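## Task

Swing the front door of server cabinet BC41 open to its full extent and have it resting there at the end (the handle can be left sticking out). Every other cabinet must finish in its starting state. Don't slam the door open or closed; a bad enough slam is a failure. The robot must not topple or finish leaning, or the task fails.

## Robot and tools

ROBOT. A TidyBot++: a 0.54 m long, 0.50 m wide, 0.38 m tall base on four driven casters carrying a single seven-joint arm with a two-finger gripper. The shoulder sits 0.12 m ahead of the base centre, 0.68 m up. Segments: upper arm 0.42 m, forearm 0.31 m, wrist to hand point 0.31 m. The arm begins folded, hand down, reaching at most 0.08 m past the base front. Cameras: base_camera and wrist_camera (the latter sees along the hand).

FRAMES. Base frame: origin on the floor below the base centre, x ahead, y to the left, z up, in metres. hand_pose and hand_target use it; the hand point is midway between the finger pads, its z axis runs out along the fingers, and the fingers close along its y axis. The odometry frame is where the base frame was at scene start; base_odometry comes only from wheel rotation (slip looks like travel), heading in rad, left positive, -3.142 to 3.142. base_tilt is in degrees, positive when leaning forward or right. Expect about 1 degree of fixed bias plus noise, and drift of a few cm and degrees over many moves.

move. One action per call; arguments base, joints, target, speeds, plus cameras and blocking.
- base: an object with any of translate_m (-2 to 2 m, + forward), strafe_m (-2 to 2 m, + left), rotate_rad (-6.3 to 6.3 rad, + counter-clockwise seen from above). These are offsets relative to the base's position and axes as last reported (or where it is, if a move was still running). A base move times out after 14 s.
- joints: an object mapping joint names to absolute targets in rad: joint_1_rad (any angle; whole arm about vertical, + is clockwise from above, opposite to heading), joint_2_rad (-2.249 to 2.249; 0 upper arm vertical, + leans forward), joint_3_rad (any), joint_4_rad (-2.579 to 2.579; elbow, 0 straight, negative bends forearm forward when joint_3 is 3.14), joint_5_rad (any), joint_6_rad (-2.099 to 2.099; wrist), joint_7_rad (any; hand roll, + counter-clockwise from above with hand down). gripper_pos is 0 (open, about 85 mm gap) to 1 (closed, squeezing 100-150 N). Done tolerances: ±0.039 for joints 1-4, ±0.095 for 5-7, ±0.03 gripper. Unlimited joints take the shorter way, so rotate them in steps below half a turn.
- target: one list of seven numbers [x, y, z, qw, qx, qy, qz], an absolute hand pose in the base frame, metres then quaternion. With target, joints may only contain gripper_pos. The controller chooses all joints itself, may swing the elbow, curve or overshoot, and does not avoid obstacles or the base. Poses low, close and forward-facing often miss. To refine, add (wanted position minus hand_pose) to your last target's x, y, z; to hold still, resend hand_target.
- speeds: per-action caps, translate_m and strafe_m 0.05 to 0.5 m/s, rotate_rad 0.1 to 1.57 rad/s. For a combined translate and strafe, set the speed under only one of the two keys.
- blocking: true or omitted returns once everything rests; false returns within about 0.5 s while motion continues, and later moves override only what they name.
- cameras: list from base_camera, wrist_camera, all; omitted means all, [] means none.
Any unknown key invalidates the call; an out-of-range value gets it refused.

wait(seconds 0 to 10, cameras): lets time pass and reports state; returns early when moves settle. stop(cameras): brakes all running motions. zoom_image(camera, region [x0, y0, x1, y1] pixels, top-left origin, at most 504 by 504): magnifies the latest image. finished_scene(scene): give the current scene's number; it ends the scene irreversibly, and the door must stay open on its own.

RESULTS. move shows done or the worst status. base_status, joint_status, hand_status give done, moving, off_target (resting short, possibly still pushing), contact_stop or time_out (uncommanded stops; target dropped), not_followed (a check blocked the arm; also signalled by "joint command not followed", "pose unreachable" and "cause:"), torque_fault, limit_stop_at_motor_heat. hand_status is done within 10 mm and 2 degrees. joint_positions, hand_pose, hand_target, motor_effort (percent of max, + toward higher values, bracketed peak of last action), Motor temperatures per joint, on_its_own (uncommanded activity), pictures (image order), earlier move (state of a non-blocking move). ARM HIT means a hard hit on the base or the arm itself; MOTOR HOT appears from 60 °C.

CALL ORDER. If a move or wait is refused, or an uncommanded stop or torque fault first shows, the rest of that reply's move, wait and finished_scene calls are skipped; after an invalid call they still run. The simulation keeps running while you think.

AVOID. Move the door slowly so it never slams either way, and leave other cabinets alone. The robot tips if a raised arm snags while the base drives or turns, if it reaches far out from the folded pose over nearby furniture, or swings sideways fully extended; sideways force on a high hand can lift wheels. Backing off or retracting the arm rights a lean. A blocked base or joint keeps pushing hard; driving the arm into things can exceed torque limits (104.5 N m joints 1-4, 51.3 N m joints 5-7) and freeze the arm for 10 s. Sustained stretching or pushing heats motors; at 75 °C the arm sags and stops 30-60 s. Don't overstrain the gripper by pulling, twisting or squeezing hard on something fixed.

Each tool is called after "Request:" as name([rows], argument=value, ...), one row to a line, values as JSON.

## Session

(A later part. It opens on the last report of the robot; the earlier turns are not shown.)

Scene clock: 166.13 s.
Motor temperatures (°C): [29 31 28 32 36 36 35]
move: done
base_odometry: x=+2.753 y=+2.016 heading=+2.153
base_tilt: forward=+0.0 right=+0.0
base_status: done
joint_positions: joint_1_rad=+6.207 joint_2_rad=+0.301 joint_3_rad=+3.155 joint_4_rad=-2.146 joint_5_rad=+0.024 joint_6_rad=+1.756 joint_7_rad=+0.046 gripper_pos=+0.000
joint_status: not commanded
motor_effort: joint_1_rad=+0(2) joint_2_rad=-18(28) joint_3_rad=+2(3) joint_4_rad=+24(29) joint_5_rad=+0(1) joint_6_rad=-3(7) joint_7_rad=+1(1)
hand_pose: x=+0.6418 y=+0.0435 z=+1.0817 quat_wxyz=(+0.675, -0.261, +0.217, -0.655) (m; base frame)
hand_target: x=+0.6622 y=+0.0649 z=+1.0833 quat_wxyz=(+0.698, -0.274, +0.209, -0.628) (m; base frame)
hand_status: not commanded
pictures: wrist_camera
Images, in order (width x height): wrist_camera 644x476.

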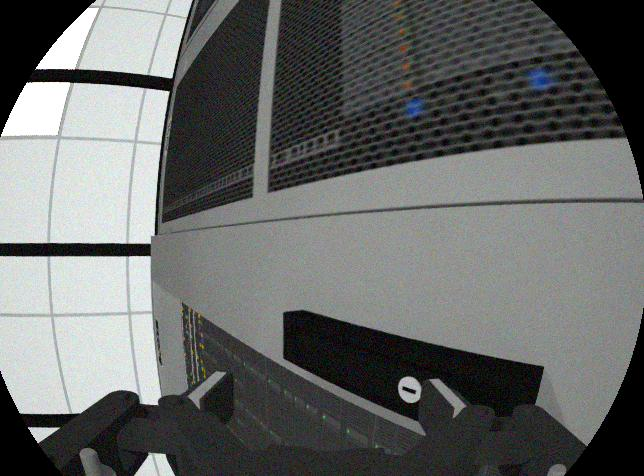

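Request:
move(base={"translate_m":-0.05}, speeds={"translate_m":0.1}, joints={"joint_2_rad":0.36,"joint_6_rad":1.70}, cameras=["wrist_camera"])

Request:
zoom_image(camera="wrist_camera", region=[280, 280, 500, 450])

Scene clock: 167.90 s.
Motor temperatures (°C): [29 31 28 32 36 36 35]
move: done
base_odometry: x=+2.780 y=+1.974 heading=+2.153
base_tilt: forward=+0.0 right=-0.1
base_status: done
joint_positions: joint_1_rad=+6.207 joint_2_rad=+0.341 joint_3_rad=+3.155 joint_4_rad=-2.094 joint_5_rad=+0.024 joint_6_rad=+1.717 joint_7_rad=+0.045 gripper_pos=+0.000
joint_status: all done
motor_effort: joint_1_rad=-1(4) joint_2_rad=-27(29) joint_3_rad=+1(1) joint_4_rad=+13(23) joint_5_rad=+0(3) joint_6_rad=+6(7) joint_7_rad=+1(1)
hand_pose: x=+0.6668 y=+0.0456 z=+1.0737 quat_wxyz=(+0.672, -0.270, +0.225, -0.652) (m; base frame)
hand_target: x=+0.6763 y=+0.0661 z=+1.0647 quat_wxyz=(+0.693, -0.288, +0.221, -0.623) (m; base frame)
hand_status: not commanded
pictures: wrist_camera
Images, in order (width x height): wrist_camera 644x476.

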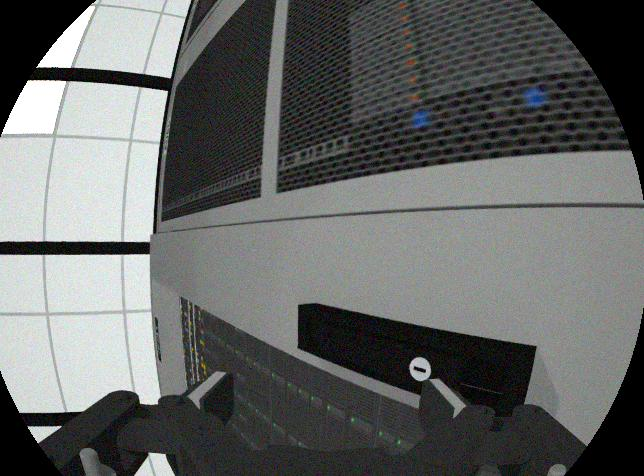

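Scaled by 2.291.

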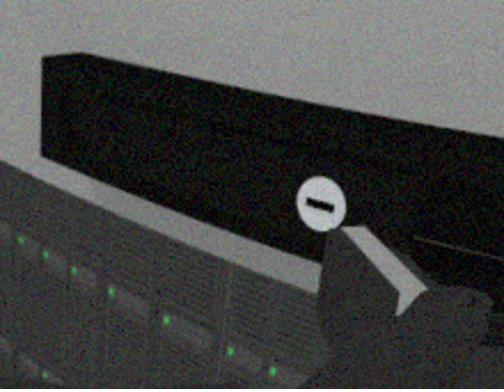

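Request:
move(joints={"joint_2_rad":0.33,"joint_6_rad":1.6}, cameras=[])

Request:
move(base={"translate_m":0.015}, speeds={"translate_m":0.05}, cameras=["wrist_camera"])

Request:
zoom_image(camera="wrist_camera", region=[280, 280, 500, 450])

Scene clock: 169.40 s.
Motor temperatures (°C): [29 31 28 32 36 36 35]
move: done
base_odometry: x=+2.780 y=+1.974 heading=+2.153
base_tilt: forward=+0.0 right=-0.1
base_status: not commanded
joint_positions: joint_1_rad=+6.207 joint_2_rad=+0.332 joint_3_rad=+3.155 joint_4_rad=-2.094 joint_5_rad=+0.024 joint_6_rad=+1.628 joint_7_rad=+0.045 gripper_pos=+0.000
joint_status: all done
motor_effort: joint_1_rad=-1(1) joint_2_rad=-27(29) joint_3_rad=+0(1) joint_4_rad=+13(15) joint_5_rad=+1(1) joint_6_rad=+6(8) joint_7_rad=+1(1)
hand_pose: x=+0.6834 y=+0.0466 z=+1.0596 quat_wxyz=(+0.661, -0.298, +0.250, -0.642) (m; base frame)
hand_target: x=+0.6871 y=+0.0667 z=+1.0599 quat_wxyz=(+0.682, -0.312, +0.243, -0.616) (m; base frame)
hand_status: not commanded
pictures: none
No camera images: "cameras" was empty.

Scene clock: 170.17 s.
Motor temperatures (°C): [29 31 28 32 36 36 35]
move: done
base_odometry: x=+2.772 y=+1.986 heading=+2.153
base_tilt: forward=+0.1 right=-0.1
base_status: done
joint_positions: joint_1_rad=+6.207 joint_2_rad=+0.331 joint_3_rad=+3.155 joint_4_rad=-2.094 joint_5_rad=+0.024 joint_6_rad=+1.628 joint_7_rad=+0.045 gripper_pos=+0.000
joint_status: not commanded
motor_effort: joint_1_rad=-1(2) joint_2_rad=-27(30) joint_3_rad=+0(1) joint_4_rad=+14(15) joint_5_rad=+0(1) joint_6_rad=+6(7) joint_7_rad=+1(2)
hand_pose: x=+0.6832 y=+0.0466 z=+1.0599 quat_wxyz=(+0.661, -0.298, +0.249, -0.642) (m; base frame)
hand_target: x=+0.6871 y=+0.0667 z=+1.0599 quat_wxyz=(+0.682, -0.312, +0.243, -0.616) (m; base frame)
hand_status: not commanded
pictures: wrist_camera
Images, in order (width x height): wrist_camera 644x476.

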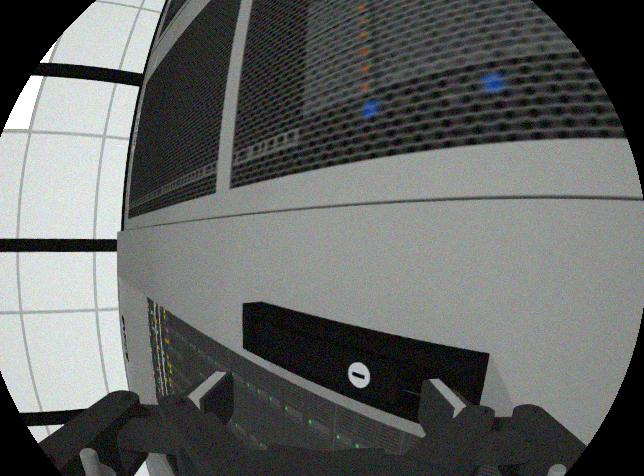

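Scaled by 2.291.

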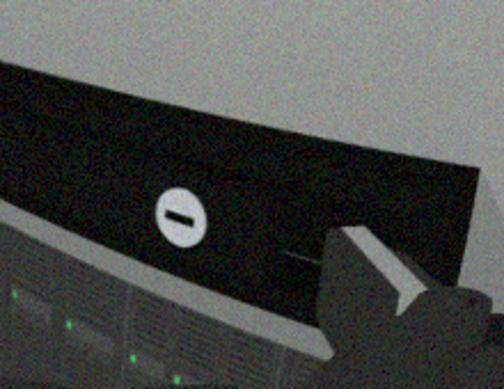

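Request:
move(base={"translate_m":0.03}, joints={"joint_2_rad":0.318}, speeds={"translate_m":0.05}, cameras=["wrist_camera"])

Request:
zoom_image(camera="wrist_camera", region=[280, 280, 500, 450])

Scene clock: 171.80 s.
Motor temperatures (°C): [29 31 28 32 36 36 35]
move: done
base_odometry: x=+2.755 y=+2.011 heading=+2.153
base_tilt: forward=+0.0 right=-0.1
base_status: done
joint_positions: joint_1_rad=+6.206 joint_2_rad=+0.298 joint_3_rad=+3.156 joint_4_rad=-2.095 joint_5_rad=+0.024 joint_6_rad=+1.628 joint_7_rad=+0.045 gripper_pos=+0.000
joint_status: all done
motor_effort: joint_1_rad=-1(4) joint_2_rad=-20(28) joint_3_rad=+1(3) joint_4_rad=+15(21) joint_5_rad=+0(3) joint_6_rad=+2(8) joint_7_rad=+1(1)
hand_pose: x=+0.6702 y=+0.0454 z=+1.0782 quat_wxyz=(+0.665, -0.286, +0.239, -0.647) (m; base frame)
hand_target: x=+0.6825 y=+0.0663 z=+1.0667 quat_wxyz=(+0.683, -0.308, +0.239, -0.617) (m; base frame)
hand_status: not commanded
pictures: wrist_camera
Images, in order (width x height): wrist_camera 644x476.

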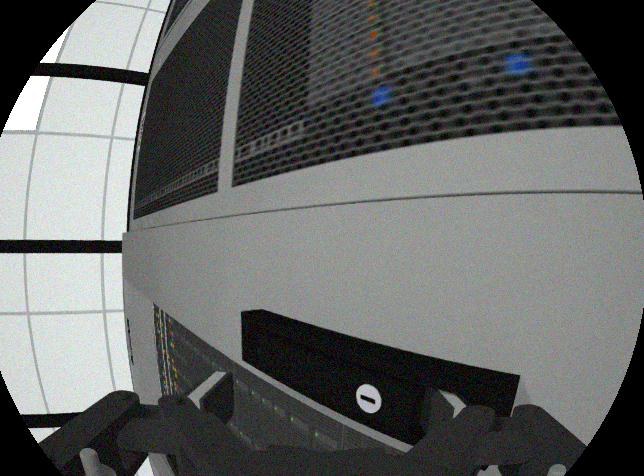

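Scaled by 2.291.

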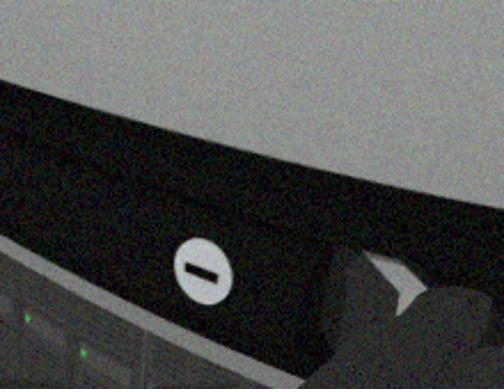

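Request:
move(joints={"joint_2_rad":0.318,"joint_4_rad":-2.03}, cameras=[])

Request:
move(base={"translate_m":-0.02}, speeds={"translate_m":0.05}, cameras=["wrist_camera"])

Request:
zoom_image(camera="wrist_camera", region=[280, 280, 500, 450])

Scene clock: 173.17 s.
Motor temperatures (°C): [29 31 28 32 35 36 35]
move: off_target
base_odometry: x=+2.755 y=+2.011 heading=+2.153
base_tilt: forward=+0.0 right=-0.1
base_status: not commanded
joint_positions: joint_1_rad=+6.206 joint_2_rad=+0.298 joint_3_rad=+3.156 joint_4_rad=-2.095 joint_5_rad=+0.024 joint_6_rad=+1.628 joint_7_rad=+0.045 gripper_pos=+0.000
joint_status: joint_4_rad off_target (ended at -2.095, target -2.030); the others done
motor_effort: joint_1_rad=+0(1) joint_2_rad=-23(24) joint_3_rad=+1(2) joint_4_rad=+21(21) joint_5_rad=+0(1) joint_6_rad=+4(4) joint_7_rad=+1(2)
hand_pose: x=+0.6702 y=+0.0454 z=+1.0785 quat_wxyz=(+0.665, -0.286, +0.239, -0.647) (m; base frame)
hand_target: x=+0.6827 y=+0.0665 z=+1.0885 quat_wxyz=(+0.690, -0.291, +0.223, -0.624) (m; base frame)
hand_status: not commanded
pictures: none
No camera images: "cameras" was empty.

Scene clock: 174.00 s.
Motor temperatures (°C): [29 31 28 32 35 36 35]
move: done
base_odometry: x=+2.766 y=+1.995 heading=+2.153
base_tilt: forward=+0.0 right=-0.1
base_status: done
joint_positions: joint_1_rad=+6.206 joint_2_rad=+0.310 joint_3_rad=+3.156 joint_4_rad=-2.063 joint_5_rad=+0.024 joint_6_rad=+1.607 joint_7_rad=+0.045 gripper_pos=+0.000
joint_status: not commanded
motor_effort: joint_1_rad=-3(4) joint_2_rad=-29(31) joint_3_rad=-2(2) joint_4_rad=+16(20) joint_5_rad=+2(3) joint_6_rad=+7(10) joint_7_rad=+1(1)
hand_pose: x=+0.6800 y=+0.0461 z=+1.0807 quat_wxyz=(+0.664, -0.287, +0.240, -0.647) (m; base frame)
hand_target: x=+0.6827 y=+0.0665 z=+1.0885 quat_wxyz=(+0.690, -0.291, +0.223, -0.624) (m; base frame)
hand_status: not commanded
pictures: wrist_camera
Images, in order (width x height): wrist_camera 644x476.

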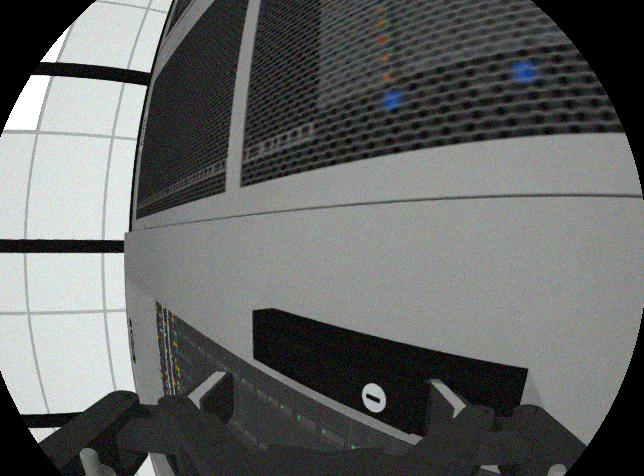

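Scaled by 2.291.

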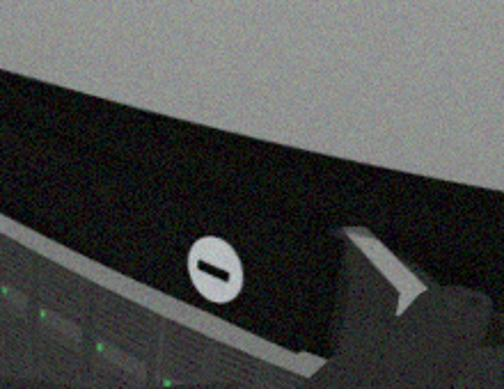

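Request:
move(base={"translate_m":-0.02}, speeds={"translate_m":0.05}, cameras=["wrist_camera"])

Request:
zoom_image(camera="wrist_camera", region=[280, 280, 500, 450])

Scene clock: 175.27 s.
Motor temperatures (°C): [29 31 28 32 35 36 35]
move: done
base_odometry: x=+2.778 y=+1.978 heading=+2.153
base_tilt: forward=+0.0 right=-0.1
base_status: done
joint_positions: joint_1_rad=+6.206 joint_2_rad=+0.312 joint_3_rad=+3.156 joint_4_rad=-2.060 joint_5_rad=+0.025 joint_6_rad=+1.607 joint_7_rad=+0.045 gripper_pos=+0.000
joint_status: not commanded
motor_effort: joint_1_rad=-1(3) joint_2_rad=-28(33) joint_3_rad=+0(1) joint_4_rad=+15(16) joint_5_rad=+0(2) joint_6_rad=+7(9) joint_7_rad=+1(1)
hand_pose: x=+0.6807 y=+0.0462 z=+1.0809 quat_wxyz=(+0.665, -0.287, +0.239, -0.647) (m; base frame)
hand_target: x=+0.6827 y=+0.0665 z=+1.0885 quat_wxyz=(+0.690, -0.291, +0.223, -0.624) (m; base frame)
hand_status: not commanded
pictures: wrist_camera
Images, in order (width x height): wrist_camera 644x476.

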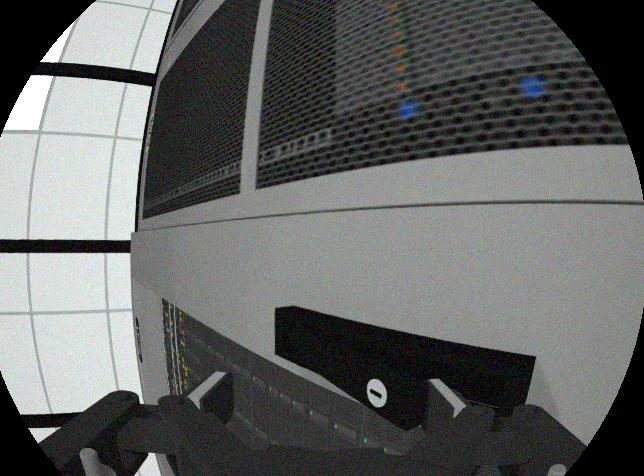

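Scaled by 2.291.

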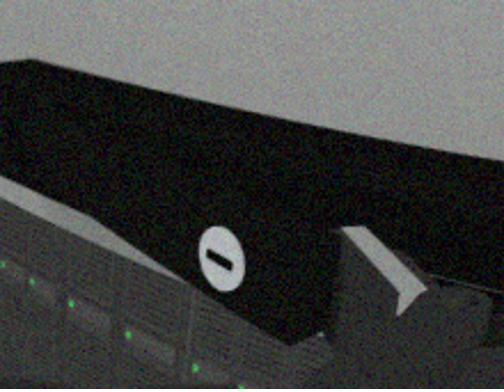

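Request:
move(base={"translate_m":-0.03}, speeds={"translate_m":0.05}, cameras=["wrist_camera"])

Scene clock: 176.60 s.
Motor temperatures (°C): [29 31 28 32 35 36 35]
move: done
base_odometry: x=+2.794 y=+1.953 heading=+2.153
base_tilt: forward=+0.0 right=-0.1
base_status: done
joint_positions: joint_1_rad=+6.206 joint_2_rad=+0.313 joint_3_rad=+3.156 joint_4_rad=-2.059 joint_5_rad=+0.025 joint_6_rad=+1.607 joint_7_rad=+0.045 gripper_pos=+0.000
joint_status: not commanded
motor_effort: joint_1_rad=-1(2) joint_2_rad=-28(33) joint_3_rad=+1(1) joint_4_rad=+15(16) joint_5_rad=+0(1) joint_6_rad=+7(9) joint_7_rad=+1(1)
hand_pose: x=+0.6811 y=+0.0462 z=+1.0807 quat_wxyz=(+0.665, -0.287, +0.239, -0.647) (m; base frame)
hand_target: x=+0.6827 y=+0.0665 z=+1.0885 quat_wxyz=(+0.690, -0.291, +0.223, -0.624) (m; base frame)
hand_status: not commanded
pictures: wrist_camera
Images, in order (width x height): wrist_camera 644x476.

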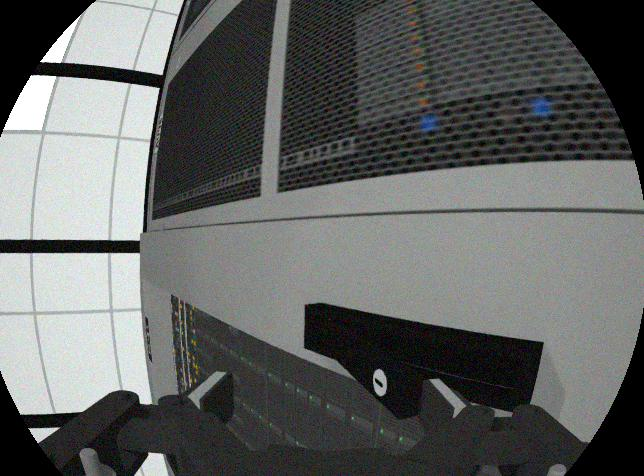

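Request:
move(base={"translate_m":-0.03}, speeds={"translate_m":0.05}, joints={"joint_2_rad":0.29}, cameras=["wrist_camera"])

Request:
zoom_image(camera="wrist_camera", region=[280, 280, 560, 450])

Scene clock: 178.13 s.
Motor temperatures (°C): [29 31 28 32 35 36 35]
move: done
base_odometry: x=+2.811 y=+1.928 heading=+2.153
base_tilt: forward=+0.0 right=-0.1
base_status: done
joint_positions: joint_1_rad=+6.206 joint_2_rad=+0.294 joint_3_rad=+3.156 joint_4_rad=-2.059 joint_5_rad=+0.025 joint_6_rad=+1.607 joint_7_rad=+0.045 gripper_pos=+0.000
joint_status: all done
motor_effort: joint_1_rad=-1(2) joint_2_rad=-26(30) joint_3_rad=+0(1) joint_4_rad=+15(16) joint_5_rad=+0(1) joint_6_rad=+7(7) joint_7_rad=+1(1)
hand_pose: x=+0.6733 y=+0.0456 z=+1.0918 quat_wxyz=(+0.667, -0.280, +0.233, -0.650) (m; base frame)
hand_target: x=+0.6711 y=+0.0654 z=+1.1042 quat_wxyz=(+0.693, -0.282, +0.214, -0.628) (m; base frame)
hand_status: not commanded
pictures: wrist_camera
Images, in order (width x height): wrist_camera 644x476.

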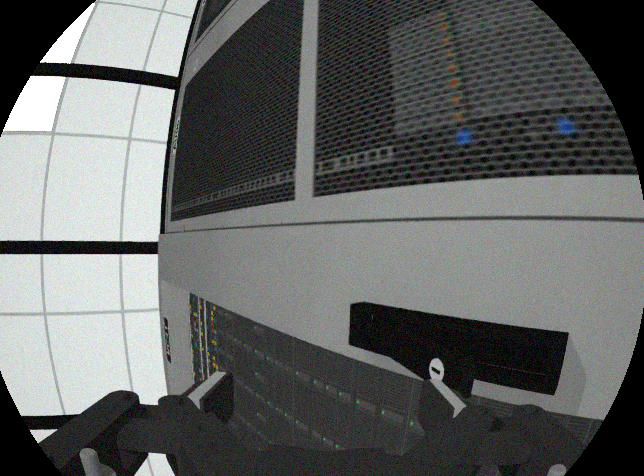

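Scaled by 1.800.

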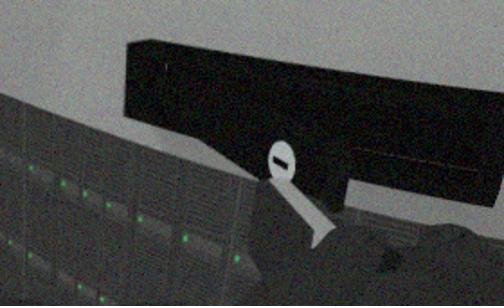

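Request:
move(base={"translate_m":-0.1}, cameras=[])

Request:
move(joints={"joint_1_rad":-0.08,"joint_2_rad":-0.415,"joint_3_rad":3.16,"joint_4_rad":-1.94,"joint_5_rad":0.04,"joint_6_rad":0.0,"joint_7_rad":1.588}, cameras=["wrist_camera"])

Request:
zoom_image(camera="wrist_camera", region=[220, 120, 420, 320])

Scene clock: 180.93 s.
Motor temperatures (°C): [29 31 28 32 35 36 35]
move: done
base_odometry: x=+2.866 y=+1.844 heading=+2.153
base_tilt: forward=+0.1 right=-0.1
base_status: done
joint_positions: joint_1_rad=+6.206 joint_2_rad=+0.286 joint_3_rad=+3.156 joint_4_rad=-2.058 joint_5_rad=+0.025 joint_6_rad=+1.607 joint_7_rad=+0.045 gripper_pos=+0.000
joint_status: not commanded
motor_effort: joint_1_rad=-1(2) joint_2_rad=-26(30) joint_3_rad=+1(1) joint_4_rad=+15(16) joint_5_rad=+0(1) joint_6_rad=+6(7) joint_7_rad=+1(1)
hand_pose: x=+0.6703 y=+0.0454 z=+1.0962 quat_wxyz=(+0.668, -0.277, +0.231, -0.651) (m; base frame)
hand_target: x=+0.6711 y=+0.0654 z=+1.1042 quat_wxyz=(+0.693, -0.282, +0.214, -0.628) (m; base frame)
hand_status: not commanded
pictures: none
No camera images: "cameras" was empty.

Scene clock: 183.50 s.
Motor temperatures (°C): [29 31 28 32 35 36 35]
move: done
base_odometry: x=+2.866 y=+1.844 heading=+2.153
base_tilt: forward=+0.0 right=-0.1
base_status: not commanded
joint_positions: joint_1_rad=+6.206 joint_2_rad=-0.402 joint_3_rad=+3.156 joint_4_rad=-1.975 joint_5_rad=+0.025 joint_6_rad=+0.043 joint_7_rad=+1.539 gripper_pos=+0.000
joint_status: all done
motor_effort: joint_1_rad=-1(2) joint_2_rad=-8(28) joint_3_rad=+0(2) joint_4_rad=+22(22) joint_5_rad=+0(2) joint_6_rad=+9(9) joint_7_rad=+1(2)
hand_pose: x=+0.5791 y=+0.0286 z=+1.0809 quat_wxyz=(+0.028, -0.692, -0.018, -0.721) (m; base frame)
hand_target: x=+0.5738 y=+0.0270 z=+1.0955 quat_wxyz=(+0.005, -0.690, -0.039, -0.723) (m; base frame)
hand_status: not commanded
pictures: wrist_camera
Images, in order (width x height): wrist_camera 644x476.

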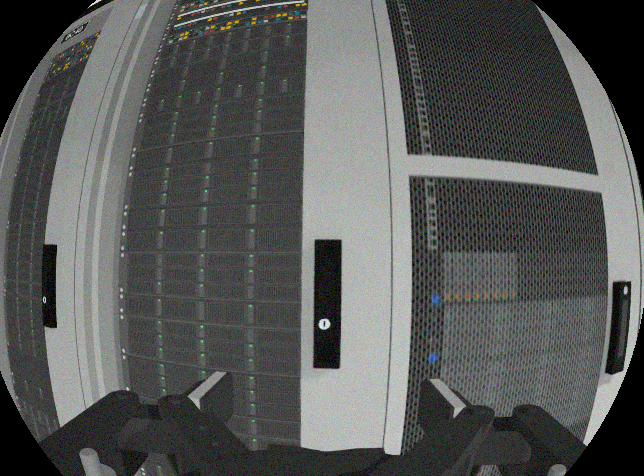

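Scaled by 2.520.

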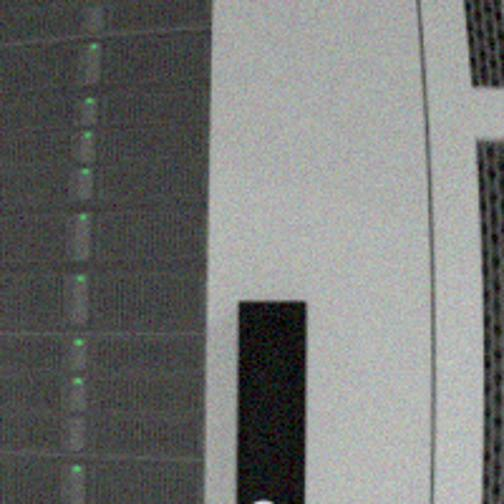

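Request:
zoom_image(camera="wrist_camera", region=[270, 220, 390, 390])

Scaled by 2.965.

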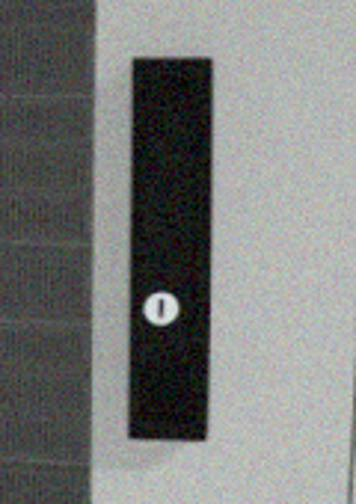

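Request:
move(base={"translate_m":0.19,"strafe_m":-0.006}, speeds={"translate_m":0.2}, cameras=["wrist_camera"])

Request:
zoom_image(camera="wrist_camera", region=[240, 220, 440, 430])

Scene clock: 186.30 s.
Motor temperatures (°C): [29 31 28 32 35 36 35]
move: done
base_odometry: x=+2.767 y=+2.007 heading=+2.153
base_tilt: forward=+0.0 right=-0.1
base_status: done
joint_positions: joint_1_rad=+6.206 joint_2_rad=-0.409 joint_3_rad=+3.156 joint_4_rad=-1.974 joint_5_rad=+0.025 joint_6_rad=+0.038 joint_7_rad=+1.541 gripper_pos=+0.000
joint_status: not commanded
motor_effort: joint_1_rad=-1(2) joint_2_rad=-8(11) joint_3_rad=+0(2) joint_4_rad=+21(22) joint_5_rad=+0(1) joint_6_rad=+8(10) joint_7_rad=+1(1)
hand_pose: x=+0.5765 y=+0.0283 z=+1.0833 quat_wxyz=(+0.027, -0.691, -0.018, -0.722) (m; base frame)
hand_target: x=+0.5738 y=+0.0270 z=+1.0955 quat_wxyz=(+0.005, -0.690, -0.039, -0.723) (m; base frame)
hand_status: not commanded
pictures: wrist_camera
Images, in order (width x height): wrist_camera 644x476.

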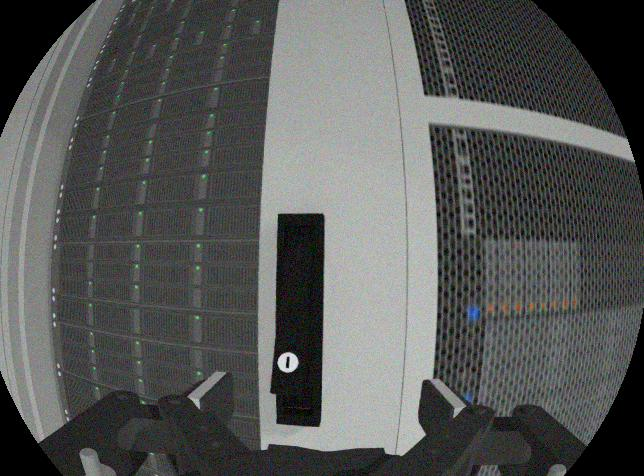

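Scaled by 2.400.

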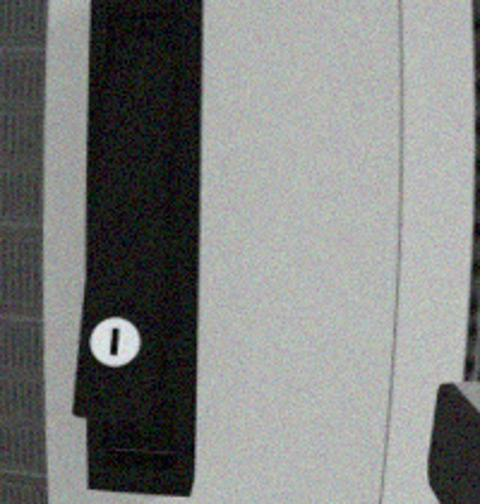

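Request:
move(base={"translate_m":0.07,"strafe_m":0.014}, speeds={"translate_m":0.08}, cameras=["wrist_camera"])

Scene clock: 188.10 s.
Motor temperatures (°C): [29 31 28 32 35 36 35]
move: done
base_odometry: x=+2.717 y=+2.058 heading=+2.153
base_tilt: forward=+0.0 right=-0.1
base_status: done
joint_positions: joint_1_rad=+6.206 joint_2_rad=-0.411 joint_3_rad=+3.156 joint_4_rad=-1.974 joint_5_rad=+0.025 joint_6_rad=+0.038 joint_7_rad=+1.541 gripper_pos=+0.000
joint_status: not commanded
motor_effort: joint_1_rad=-1(2) joint_2_rad=-7(11) joint_3_rad=+1(2) joint_4_rad=+22(22) joint_5_rad=+1(1) joint_6_rad=+9(10) joint_7_rad=+1(1)
hand_pose: x=+0.5755 y=+0.0282 z=+1.0845 quat_wxyz=(+0.027, -0.690, -0.018, -0.723) (m; base frame)
hand_target: x=+0.5738 y=+0.0270 z=+1.0955 quat_wxyz=(+0.005, -0.690, -0.039, -0.723) (m; base frame)
hand_status: not commanded
pictures: wrist_camera
Images, in order (width x height): wrist_camera 644x476.

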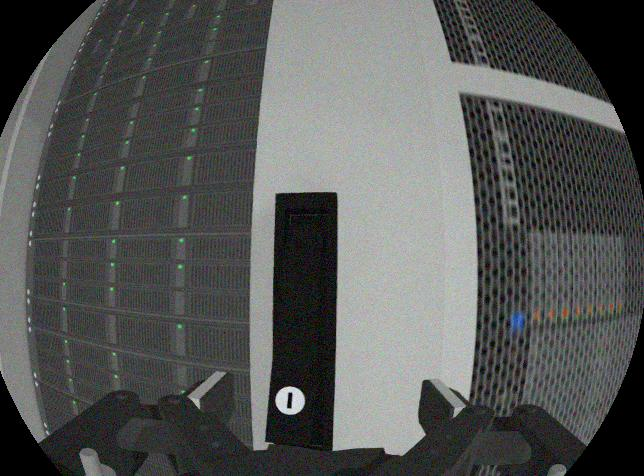

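Request:
move(base={"translate_m":0.013,"strafe_m":0.012}, speeds={"translate_m":0.05}, cameras=[])

Request:
move(joints={"gripper_pos":0.9}, cameras=["wrist_camera"])

Scene clock: 189.37 s.
Motor temperatures (°C): [29 31 28 32 35 36 35]
move: done
base_odometry: x=+2.700 y=+2.062 heading=+2.153
base_tilt: forward=+0.0 right=-0.1
base_status: done
joint_positions: joint_1_rad=+6.206 joint_2_rad=-0.411 joint_3_rad=+3.157 joint_4_rad=-1.973 joint_5_rad=+0.025 joint_6_rad=+0.037 joint_7_rad=+1.541 gripper_pos=+0.000
joint_status: not commanded
motor_effort: joint_1_rad=-1(2) joint_2_rad=-7(10) joint_3_rad=+0(2) joint_4_rad=+21(22) joint_5_rad=+1(1) joint_6_rad=+9(9) joint_7_rad=+1(1)
hand_pose: x=+0.5755 y=+0.0282 z=+1.0845 quat_wxyz=(+0.027, -0.690, -0.018, -0.723) (m; base frame)
hand_target: x=+0.5738 y=+0.0270 z=+1.0955 quat_wxyz=(+0.005, -0.690, -0.039, -0.723) (m; base frame)
hand_status: not commanded
pictures: none
No camera images: "cameras" was empty.

Scene clock: 192.13 s.
Motor temperatures (°C): [29 31 28 32 35 36 35]
move: off_target
base_odometry: x=+2.700 y=+2.062 heading=+2.153
base_tilt: forward=+0.0 right=-0.1
base_status: not commanded
joint_positions: joint_1_rad=+6.198 joint_2_rad=-0.411 joint_3_rad=+3.151 joint_4_rad=-1.973 joint_5_rad=+0.025 joint_6_rad=+0.037 joint_7_rad=+1.541 gripper_pos=+0.800
joint_status: gripper_pos off_target (ended at +0.800, target +0.900)
motor_effort: joint_1_rad=-3(6) joint_2_rad=-6(8) joint_3_rad=-3(9) joint_4_rad=+21(23) joint_5_rad=+1(2) joint_6_rad=+8(10) joint_7_rad=+2(2)
hand_pose: x=+0.5749 y=+0.0348 z=+1.0845 quat_wxyz=(+0.031, -0.690, -0.023, -0.722) (m; base frame)
hand_target: x=+0.5738 y=+0.0270 z=+1.0955 quat_wxyz=(+0.005, -0.690, -0.039, -0.723) (m; base frame)
hand_status: not commanded
pictures: wrist_camera
Images, in order (width x height): wrist_camera 644x476.

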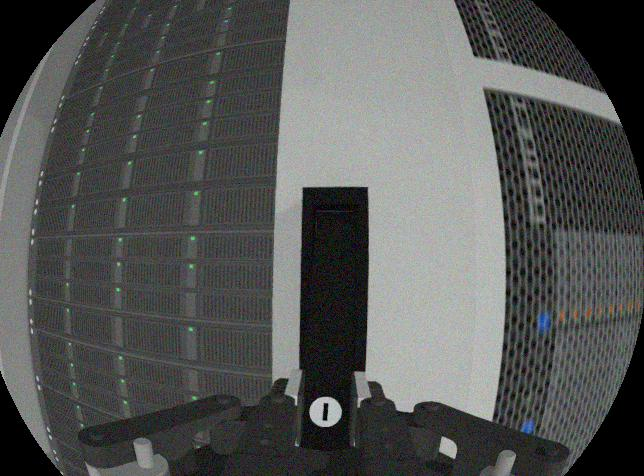

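Request:
move(base={"translate_m":-0.04}, speeds={"translate_m":0.05}, joints={"joint_2_rad":-0.425,"joint_4_rad":-1.93}, cameras=["wrist_camera"])

Scene clock: 193.67 s.
Motor temperatures (°C): [29 31 28 32 35 36 35]
move: off_target
base_odometry: x=+2.721 y=+2.029 heading=+2.153
base_tilt: forward=+0.1 right=-0.1
base_status: done
joint_positions: joint_1_rad=+6.198 joint_2_rad=-0.363 joint_3_rad=+3.153 joint_4_rad=-1.920 joint_5_rad=+0.025 joint_6_rad=+0.033 joint_7_rad=+1.541 gripper_pos=+0.801
joint_status: joint_2_rad off_target (ended at -0.363, target -0.425); the others done
motor_effort: joint_1_rad=+1(5) joint_2_rad=-23(28) joint_3_rad=+2(7) joint_4_rad=+17(22) joint_5_rad=+3(4) joint_6_rad=+6(11) joint_7_rad=+4(4)
hand_pose: x=+0.5938 y=+0.0352 z=+1.0941 quat_wxyz=(+0.031, -0.690, -0.023, -0.723) (m; base frame)
hand_target: x=+0.5693 y=+0.0266 z=+1.1063 quat_wxyz=(+0.005, -0.682, -0.038, -0.730) (m; base frame)
hand_status: not commanded
pictures: wrist_camera
Images, in order (width x height): wrist_camera 644x476.

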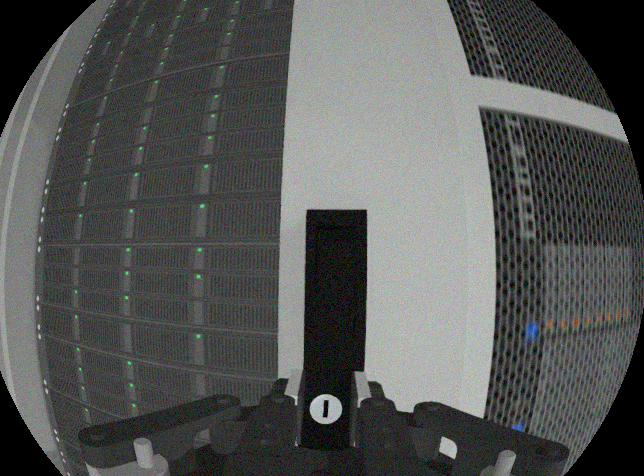

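Request:
move(base={"translate_m":-0.04}, speeds={"translate_m":0.05}, cameras=["wrist_camera"])

Scene clock: 196.77 s.
Motor temperatures (°C): [29 31 28 32 35 36 35]
move: time_out
base_odometry: x=+2.742 y=+1.997 heading=+2.153
base_tilt: forward=+0.0 right=+0.0
base_status: translate_m time_out (by the wheels' count: -0.038 of -0.040)
joint_positions: joint_1_rad=+6.198 joint_2_rad=-0.277 joint_3_rad=+3.157 joint_4_rad=-1.860 joint_5_rad=+0.025 joint_6_rad=+0.050 joint_7_rad=+1.541 gripper_pos=+0.802
joint_status: not commanded
motor_effort: joint_1_rad=-1(3) joint_2_rad=-41(48) joint_3_rad=-1(4) joint_4_rad=+7(16) joint_5_rad=+3(4) joint_6_rad=-1(6) joint_7_rad=+4(4)
hand_pose: x=+0.6283 y=+0.0359 z=+1.0947 quat_wxyz=(+0.029, -0.693, -0.021, -0.720) (m; base frame)
hand_target: x=+0.5693 y=+0.0266 z=+1.1063 quat_wxyz=(+0.005, -0.682, -0.038, -0.730) (m; base frame)
hand_status: not commanded
pictures: wrist_camera
Images, in order (width x height): wrist_camera 644x476.

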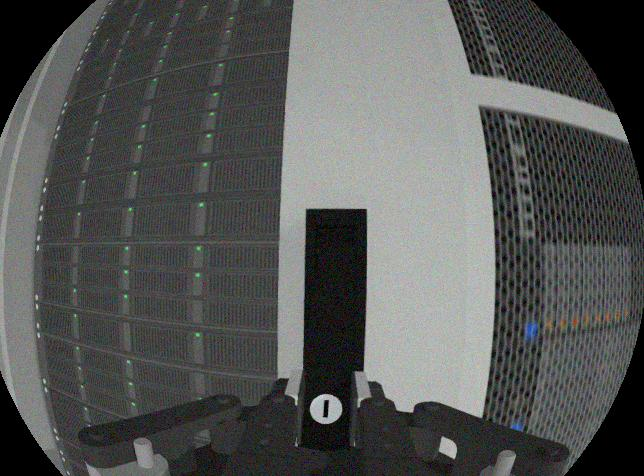

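Request:
move(base={"translate_m":0.045}, speeds={"translate_m":0.1}, cameras=[])

Request:
move(base={"strafe_m":0.03}, speeds={"strafe_m":0.05}, cameras=["wrist_camera"])

Scene clock: 199.87 s.
Motor temperatures (°C): [29 31 28 32 35 36 35]
move: done
base_odometry: x=+2.717 y=+2.035 heading=+2.153
base_tilt: forward=+0.0 right=+0.0
base_status: done
joint_positions: joint_1_rad=+6.198 joint_2_rad=-0.385 joint_3_rad=+3.155 joint_4_rad=-1.925 joint_5_rad=+0.025 joint_6_rad=+0.010 joint_7_rad=+1.541 gripper_pos=+0.802
joint_status: not commanded
on_its_own: joint_2_rad moved -0.109 toward your old target -0.425
motor_effort: joint_1_rad=+2(3) joint_2_rad=-17(43) joint_3_rad=+4(5) joint_4_rad=+21(24) joint_5_rad=+3(4) joint_6_rad=+9(11) joint_7_rad=+4(4)
hand_pose: x=+0.5850 y=+0.0336 z=+1.0942 quat_wxyz=(+0.030, -0.692, -0.022, -0.721) (m; base frame)
hand_target: x=+0.5693 y=+0.0266 z=+1.1063 quat_wxyz=(+0.005, -0.682, -0.038, -0.730) (m; base frame)
hand_status: not commanded
pictures: none
No camera images: "cameras" was empty.

Scene clock: 200.90 s.
Motor temperatures (°C): [29 31 28 32 35 36 35]
move: done
base_odometry: x=+2.693 y=+2.018 heading=+2.153
base_tilt: forward=+0.0 right=+0.0
base_status: done
joint_positions: joint_1_rad=+6.217 joint_2_rad=-0.388 joint_3_rad=+3.187 joint_4_rad=-1.927 joint_5_rad=+0.025 joint_6_rad=+0.008 joint_7_rad=+1.550 gripper_pos=+0.802
joint_status: not commanded
motor_effort: joint_1_rad=-4(8) joint_2_rad=-14(17) joint_3_rad=-5(9) joint_4_rad=+24(25) joint_5_rad=+0(3) joint_6_rad=+11(13) joint_7_rad=+1(4)
hand_pose: x=+0.5856 y=+0.0058 z=+1.0941 quat_wxyz=(+0.013, -0.693, -0.004, -0.721) (m; base frame)
hand_target: x=+0.5693 y=+0.0266 z=+1.1063 quat_wxyz=(+0.005, -0.682, -0.038, -0.730) (m; base frame)
hand_status: not commanded
pictures: wrist_camera
Images, in order (width x height): wrist_camera 644x476.

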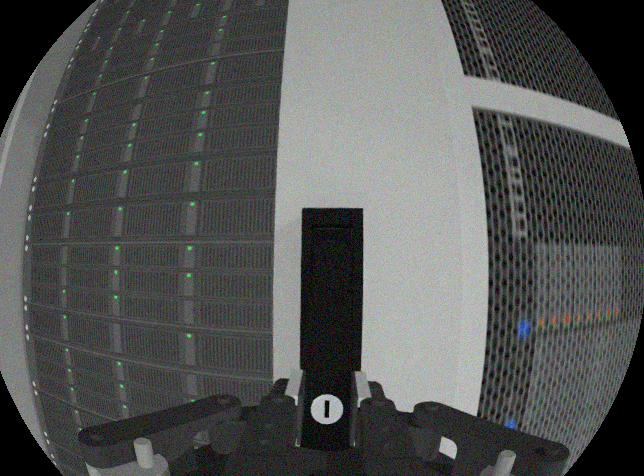

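Request:
move(base={"strafe_m":-0.08}, speeds={"strafe_m":0.08}, cameras=["wrist_camera"])

Scene clock: 202.77 s.
Motor temperatures (°C): [29 31 28 32 35 36 35]
move: done
base_odometry: x=+2.759 y=+2.062 heading=+2.153
base_tilt: forward=+0.1 right=-0.1
base_status: done
joint_positions: joint_1_rad=+6.162 joint_2_rad=-0.382 joint_3_rad=+3.110 joint_4_rad=-1.922 joint_5_rad=+0.025 joint_6_rad=+0.009 joint_7_rad=+1.550 gripper_pos=+0.802
joint_status: not commanded
motor_effort: joint_1_rad=+8(12) joint_2_rad=-20(22) joint_3_rad=+11(15) joint_4_rad=+16(25) joint_5_rad=+7(8) joint_6_rad=+4(12) joint_7_rad=+8(8)
hand_pose: x=+0.5809 y=+0.0766 z=+1.0939 quat_wxyz=(+0.049, -0.691, -0.058, -0.719) (m; base frame)
hand_target: x=+0.5693 y=+0.0266 z=+1.1063 quat_wxyz=(+0.005, -0.682, -0.038, -0.730) (m; base frame)
hand_status: not commanded
pictures: wrist_camera
Images, in order (width x height): wrist_camera 644x476.

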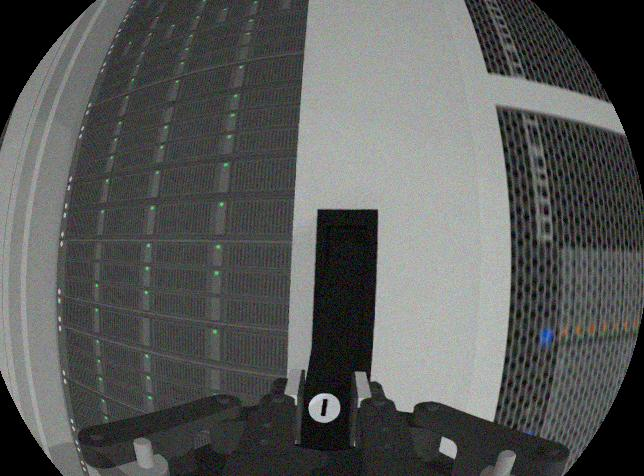

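Request:
zoom_image(camera="wrist_camera", region=[260, 200, 440, 460])

Scaled by 1.938.

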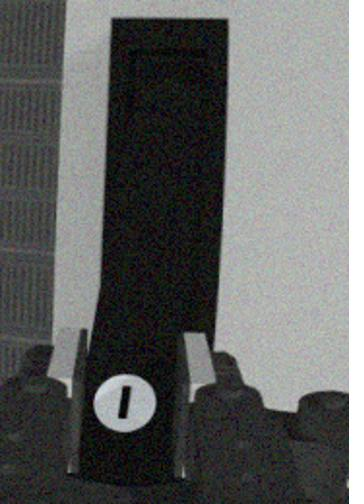

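Request:
move(base={"strafe_m":-0.05}, speeds={"strafe_m":0.08}, cameras=["wrist_camera"])

Scene clock: 205.50 s.
Motor temperatures (°C): [29 31 28 32 35 36 35]
move: done
base_odometry: x=+2.801 y=+2.089 heading=+2.154
base_tilt: forward=+0.1 right=-0.1
base_status: done
joint_positions: joint_1_rad=+6.121 joint_2_rad=-0.362 joint_3_rad=+3.065 joint_4_rad=-1.908 joint_5_rad=+0.019 joint_6_rad=+0.014 joint_7_rad=+1.550 gripper_pos=+0.802
joint_status: not commanded
motor_effort: joint_1_rad=+15(19) joint_2_rad=-25(27) joint_3_rad=+21(24) joint_4_rad=+14(16) joint_5_rad=+10(11) joint_6_rad=+2(5) joint_7_rad=+11(11)
hand_pose: x=+0.5791 y=+0.1225 z=+1.0939 quat_wxyz=(+0.075, -0.688, -0.090, -0.716) (m; base frame)
hand_target: x=+0.5693 y=+0.0266 z=+1.1063 quat_wxyz=(+0.005, -0.682, -0.038, -0.730) (m; base frame)
hand_status: not commanded
pictures: wrist_camera
Images, in order (width x height): wrist_camera 644x476.

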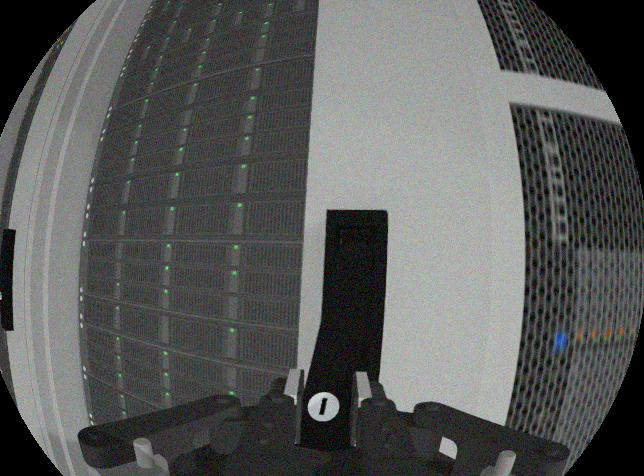

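Request:
move(base={"strafe_m":0.17}, speeds={"strafe_m":0.1}, cameras=["wrist_camera"])

Scene clock: 208.20 s.
Motor temperatures (°C): [29 31 28 32 35 36 35]
move: done
base_odometry: x=+2.659 y=+1.996 heading=+2.153
base_tilt: forward=+0.0 right=+0.0
base_status: done
joint_positions: joint_1_rad=+6.252 joint_2_rad=-0.392 joint_3_rad=+3.229 joint_4_rad=-1.930 joint_5_rad=+0.019 joint_6_rad=+0.008 joint_7_rad=+1.555 gripper_pos=+0.802
joint_status: not commanded
motor_effort: joint_1_rad=-11(16) joint_2_rad=-11(25) joint_3_rad=-14(21) joint_4_rad=+18(26) joint_5_rad=+1(10) joint_6_rad=+6(12) joint_7_rad=+2(11)
hand_pose: x=+0.5837 y=-0.0352 z=+1.0932 quat_wxyz=(-0.007, -0.692, +0.028, -0.721) (m; base frame)
hand_target: x=+0.5693 y=+0.0266 z=+1.1063 quat_wxyz=(+0.005, -0.682, -0.038, -0.730) (m; base frame)
hand_status: not commanded
pictures: wrist_camera
Images, in order (width x height): wrist_camera 644x476.

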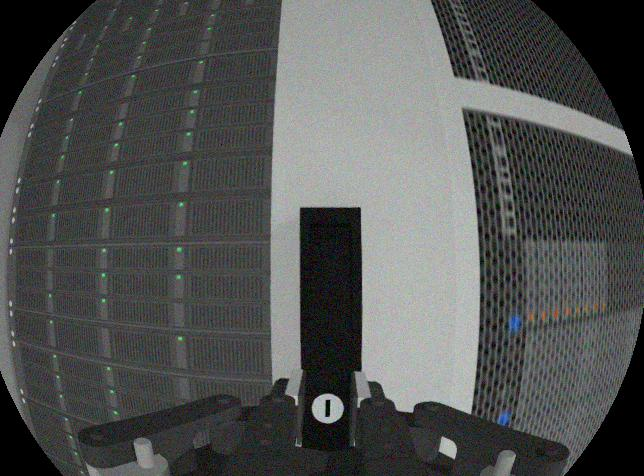

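Request:
move(base={"strafe_m":-0.065}, speeds={"strafe_m":0.1}, cameras=[])

Request:
move(joints={"joint_2_rad":-0.40,"joint_4_rad":-1.77,"joint_6_rad":-0.22}, cameras=[])

Request:
move(joints={"joint_2_rad":-0.385,"joint_4_rad":-1.65,"joint_6_rad":-0.4}, cameras=[])

Request:
move(joints={"joint_2_rad":-0.37,"joint_4_rad":-1.54,"joint_6_rad":-0.6}, cameras=["wrist_camera"])

Scene clock: 211.30 s.
Motor temperatures (°C): [29 31 28 32 35 36 35]
move: done
base_odometry: x=+2.713 y=+2.032 heading=+2.153
base_tilt: forward=+0.0 right=-0.1
base_status: done
joint_positions: joint_1_rad=+6.212 joint_2_rad=-0.394 joint_3_rad=+3.161 joint_4_rad=-1.931 joint_5_rad=+0.019 joint_6_rad=+0.006 joint_7_rad=+1.555 gripper_pos=+0.803
joint_status: not commanded
motor_effort: joint_1_rad=-1(11) joint_2_rad=-11(12) joint_3_rad=+1(14) joint_4_rad=+22(24) joint_5_rad=+2(4) joint_6_rad=+9(11) joint_7_rad=+2(4)
hand_pose: x=+0.5823 y=+0.0232 z=+1.0934 quat_wxyz=(+0.021, -0.693, -0.017, -0.721) (m; base frame)
hand_target: x=+0.5693 y=+0.0266 z=+1.1063 quat_wxyz=(+0.005, -0.682, -0.038, -0.730) (m; base frame)
hand_status: not commanded
pictures: none
No camera images: "cameras" was empty.

Scene clock: 212.40 s.
Motor temperatures (°C): [29 31 28 32 35 36 35]
move: off_target
base_odometry: x=+2.713 y=+2.032 heading=+2.153
base_tilt: forward=+0.0 right=-0.1
base_status: not commanded
joint_positions: joint_1_rad=+6.211 joint_2_rad=-0.390 joint_3_rad=+3.160 joint_4_rad=-1.828 joint_5_rad=+0.019 joint_6_rad=-0.188 joint_7_rad=+1.555 gripper_pos=+0.803
joint_status: joint_4_rad off_target (ended at -1.828, target -1.770); the others done
motor_effort: joint_1_rad=+2(2) joint_2_rad=-13(15) joint_3_rad=+4(4) joint_4_rad=+24(27) joint_5_rad=+3(3) joint_6_rad=+10(11) joint_7_rad=+3(3)
hand_pose: x=+0.5809 y=+0.0229 z=+1.0958 quat_wxyz=(+0.019, -0.726, -0.017, -0.687) (m; base frame)
hand_target: x=+0.5740 y=+0.0242 z=+1.1262 quat_wxyz=(+0.002, -0.713, -0.037, -0.700) (m; base frame)
hand_status: not commanded
pictures: none
No camera images: "cameras" was empty.

Scene clock: 213.37 s.
Motor temperatures (°C): [29 31 28 32 35 36 35]
move: off_target
base_odometry: x=+2.713 y=+2.032 heading=+2.153
base_tilt: forward=+0.0 right=-0.1
base_status: not commanded
joint_positions: joint_1_rad=+6.209 joint_2_rad=-0.371 joint_3_rad=+3.159 joint_4_rad=-1.718 joint_5_rad=+0.019 joint_6_rad=-0.373 joint_7_rad=+1.555 gripper_pos=+0.804
joint_status: joint_4_rad off_target (ended at -1.718, target -1.650); the others done
motor_effort: joint_1_rad=+2(3) joint_2_rad=-16(17) joint_3_rad=+5(5) joint_4_rad=+26(27) joint_5_rad=+3(3) joint_6_rad=+11(12) joint_7_rad=+3(3)
hand_pose: x=+0.5804 y=+0.0229 z=+1.0971 quat_wxyz=(+0.018, -0.758, -0.018, -0.652) (m; base frame)
hand_target: x=+0.5704 y=+0.0218 z=+1.1372 quat_wxyz=(+0.000, -0.739, -0.036, -0.673) (m; base frame)
hand_status: not commanded
pictures: none
No camera images: "cameras" was empty.

Scene clock: 214.60 s.
Motor temperatures (°C): [29 31 28 32 35 36 35]
move: off_target
base_odometry: x=+2.713 y=+2.032 heading=+2.153
base_tilt: forward=+0.0 right=-0.1
base_status: not commanded
joint_positions: joint_1_rad=+6.208 joint_2_rad=-0.338 joint_3_rad=+3.159 joint_4_rad=-1.602 joint_5_rad=+0.019 joint_6_rad=-0.553 joint_7_rad=+1.555 gripper_pos=+0.805
joint_status: joint_4_rad off_target (ended at -1.602, target -1.540); the others done
motor_effort: joint_1_rad=+2(4) joint_2_rad=-21(21) joint_3_rad=+4(5) joint_4_rad=+24(28) joint_5_rad=+4(4) joint_6_rad=+8(11) joint_7_rad=+3(3)
hand_pose: x=+0.5806 y=+0.0229 z=+1.0981 quat_wxyz=(+0.016, -0.788, -0.018, -0.615) (m; base frame)
hand_target: x=+0.5613 y=+0.0191 z=+1.1353 quat_wxyz=(-0.002, -0.773, -0.034, -0.633) (m; base frame)
hand_status: not commanded
pictures: wrist_camera
Images, in order (width x height): wrist_camera 644x476.

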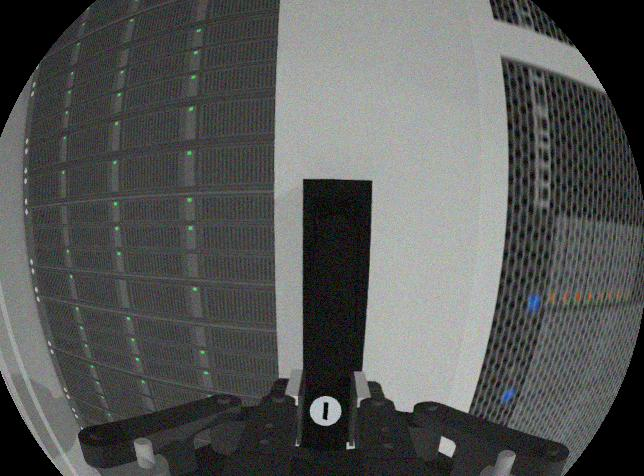

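Request:
move(joints={"joint_2_rad":-0.415,"joint_4_rad":-1.93,"joint_6_rad":0.0,"joint_7_rad":1.2}, base={"strafe_m":0.05}, speeds={"strafe_m":0.08}, cameras=["wrist_camera"])

Request:
move(joints={"joint_7_rad":1.9}, base={"strafe_m":-0.1}, speeds={"strafe_m":0.08}, cameras=["wrist_camera"])

Scene clock: 217.93 s.
Motor temperatures (°C): [29 31 28 32 35 36 35]
move: done
base_odometry: x=+2.672 y=+2.004 heading=+2.153
base_tilt: forward=+0.0 right=-0.1
base_status: done
joint_positions: joint_1_rad=+6.230 joint_2_rad=-0.396 joint_3_rad=+3.190 joint_4_rad=-1.907 joint_5_rad=+0.032 joint_6_rad=-0.055 joint_7_rad=+1.260 gripper_pos=+0.806
joint_status: all done
motor_effort: joint_1_rad=-5(10) joint_2_rad=-9(21) joint_3_rad=-3(12) joint_4_rad=+21(26) joint_5_rad=-2(4) joint_6_rad=+9(11) joint_7_rad=-1(3)
hand_pose: x=+0.5827 y=-0.0029 z=+1.0897 quat_wxyz=(+0.107, -0.698, +0.102, -0.700) (m; base frame)
hand_target: x=+0.5735 y=+0.0270 z=+1.1018 quat_wxyz=(+0.145, -0.681, +0.094, -0.712) (m; base frame)
hand_status: not commanded
pictures: wrist_camera
Images, in order (width x height): wrist_camera 644x476.

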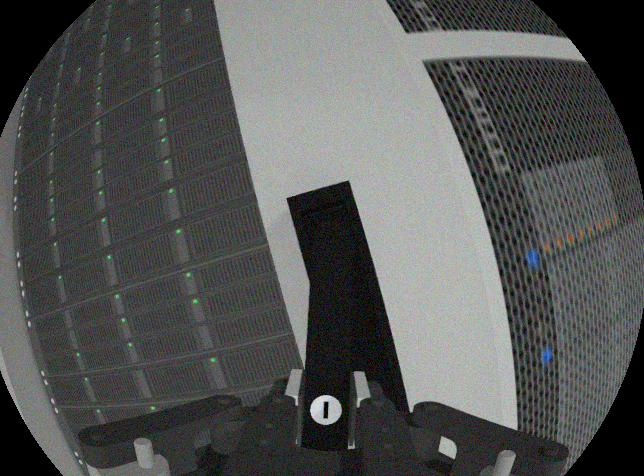

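Scene clock: 219.63 s.
Motor temperatures (°C): [29 31 28 32 35 36 35]
move: off_target
base_odometry: x=+2.755 y=+2.059 heading=+2.154
base_tilt: forward=+0.0 right=-0.1
base_status: done
joint_positions: joint_1_rad=+6.168 joint_2_rad=-0.396 joint_3_rad=+3.123 joint_4_rad=-1.916 joint_5_rad=-0.034 joint_6_rad=-0.049 joint_7_rad=+1.760 gripper_pos=+0.806
joint_status: joint_7_rad off_target (ended at +1.760, target +1.900)
motor_effort: joint_1_rad=+9(10) joint_2_rad=-16(17) joint_3_rad=+11(12) joint_4_rad=+21(23) joint_5_rad=+16(17) joint_6_rad=+8(10) joint_7_rad=+17(17)
hand_pose: x=+0.5772 y=+0.0661 z=+1.0866 quat_wxyz=(-0.010, -0.699, -0.104, -0.708) (m; base frame)
hand_target: x=+0.5735 y=+0.0270 z=+1.1018 quat_wxyz=(-0.108, -0.672, -0.145, -0.718) (m; base frame)
hand_status: not commanded
pictures: wrist_camera
Images, in order (width x height): wrist_camera 644x476.

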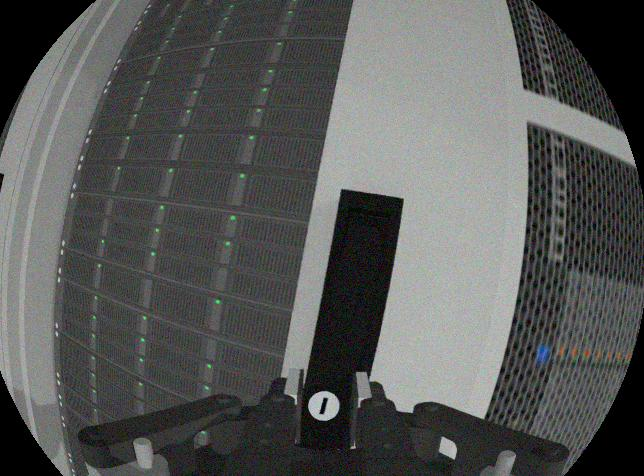

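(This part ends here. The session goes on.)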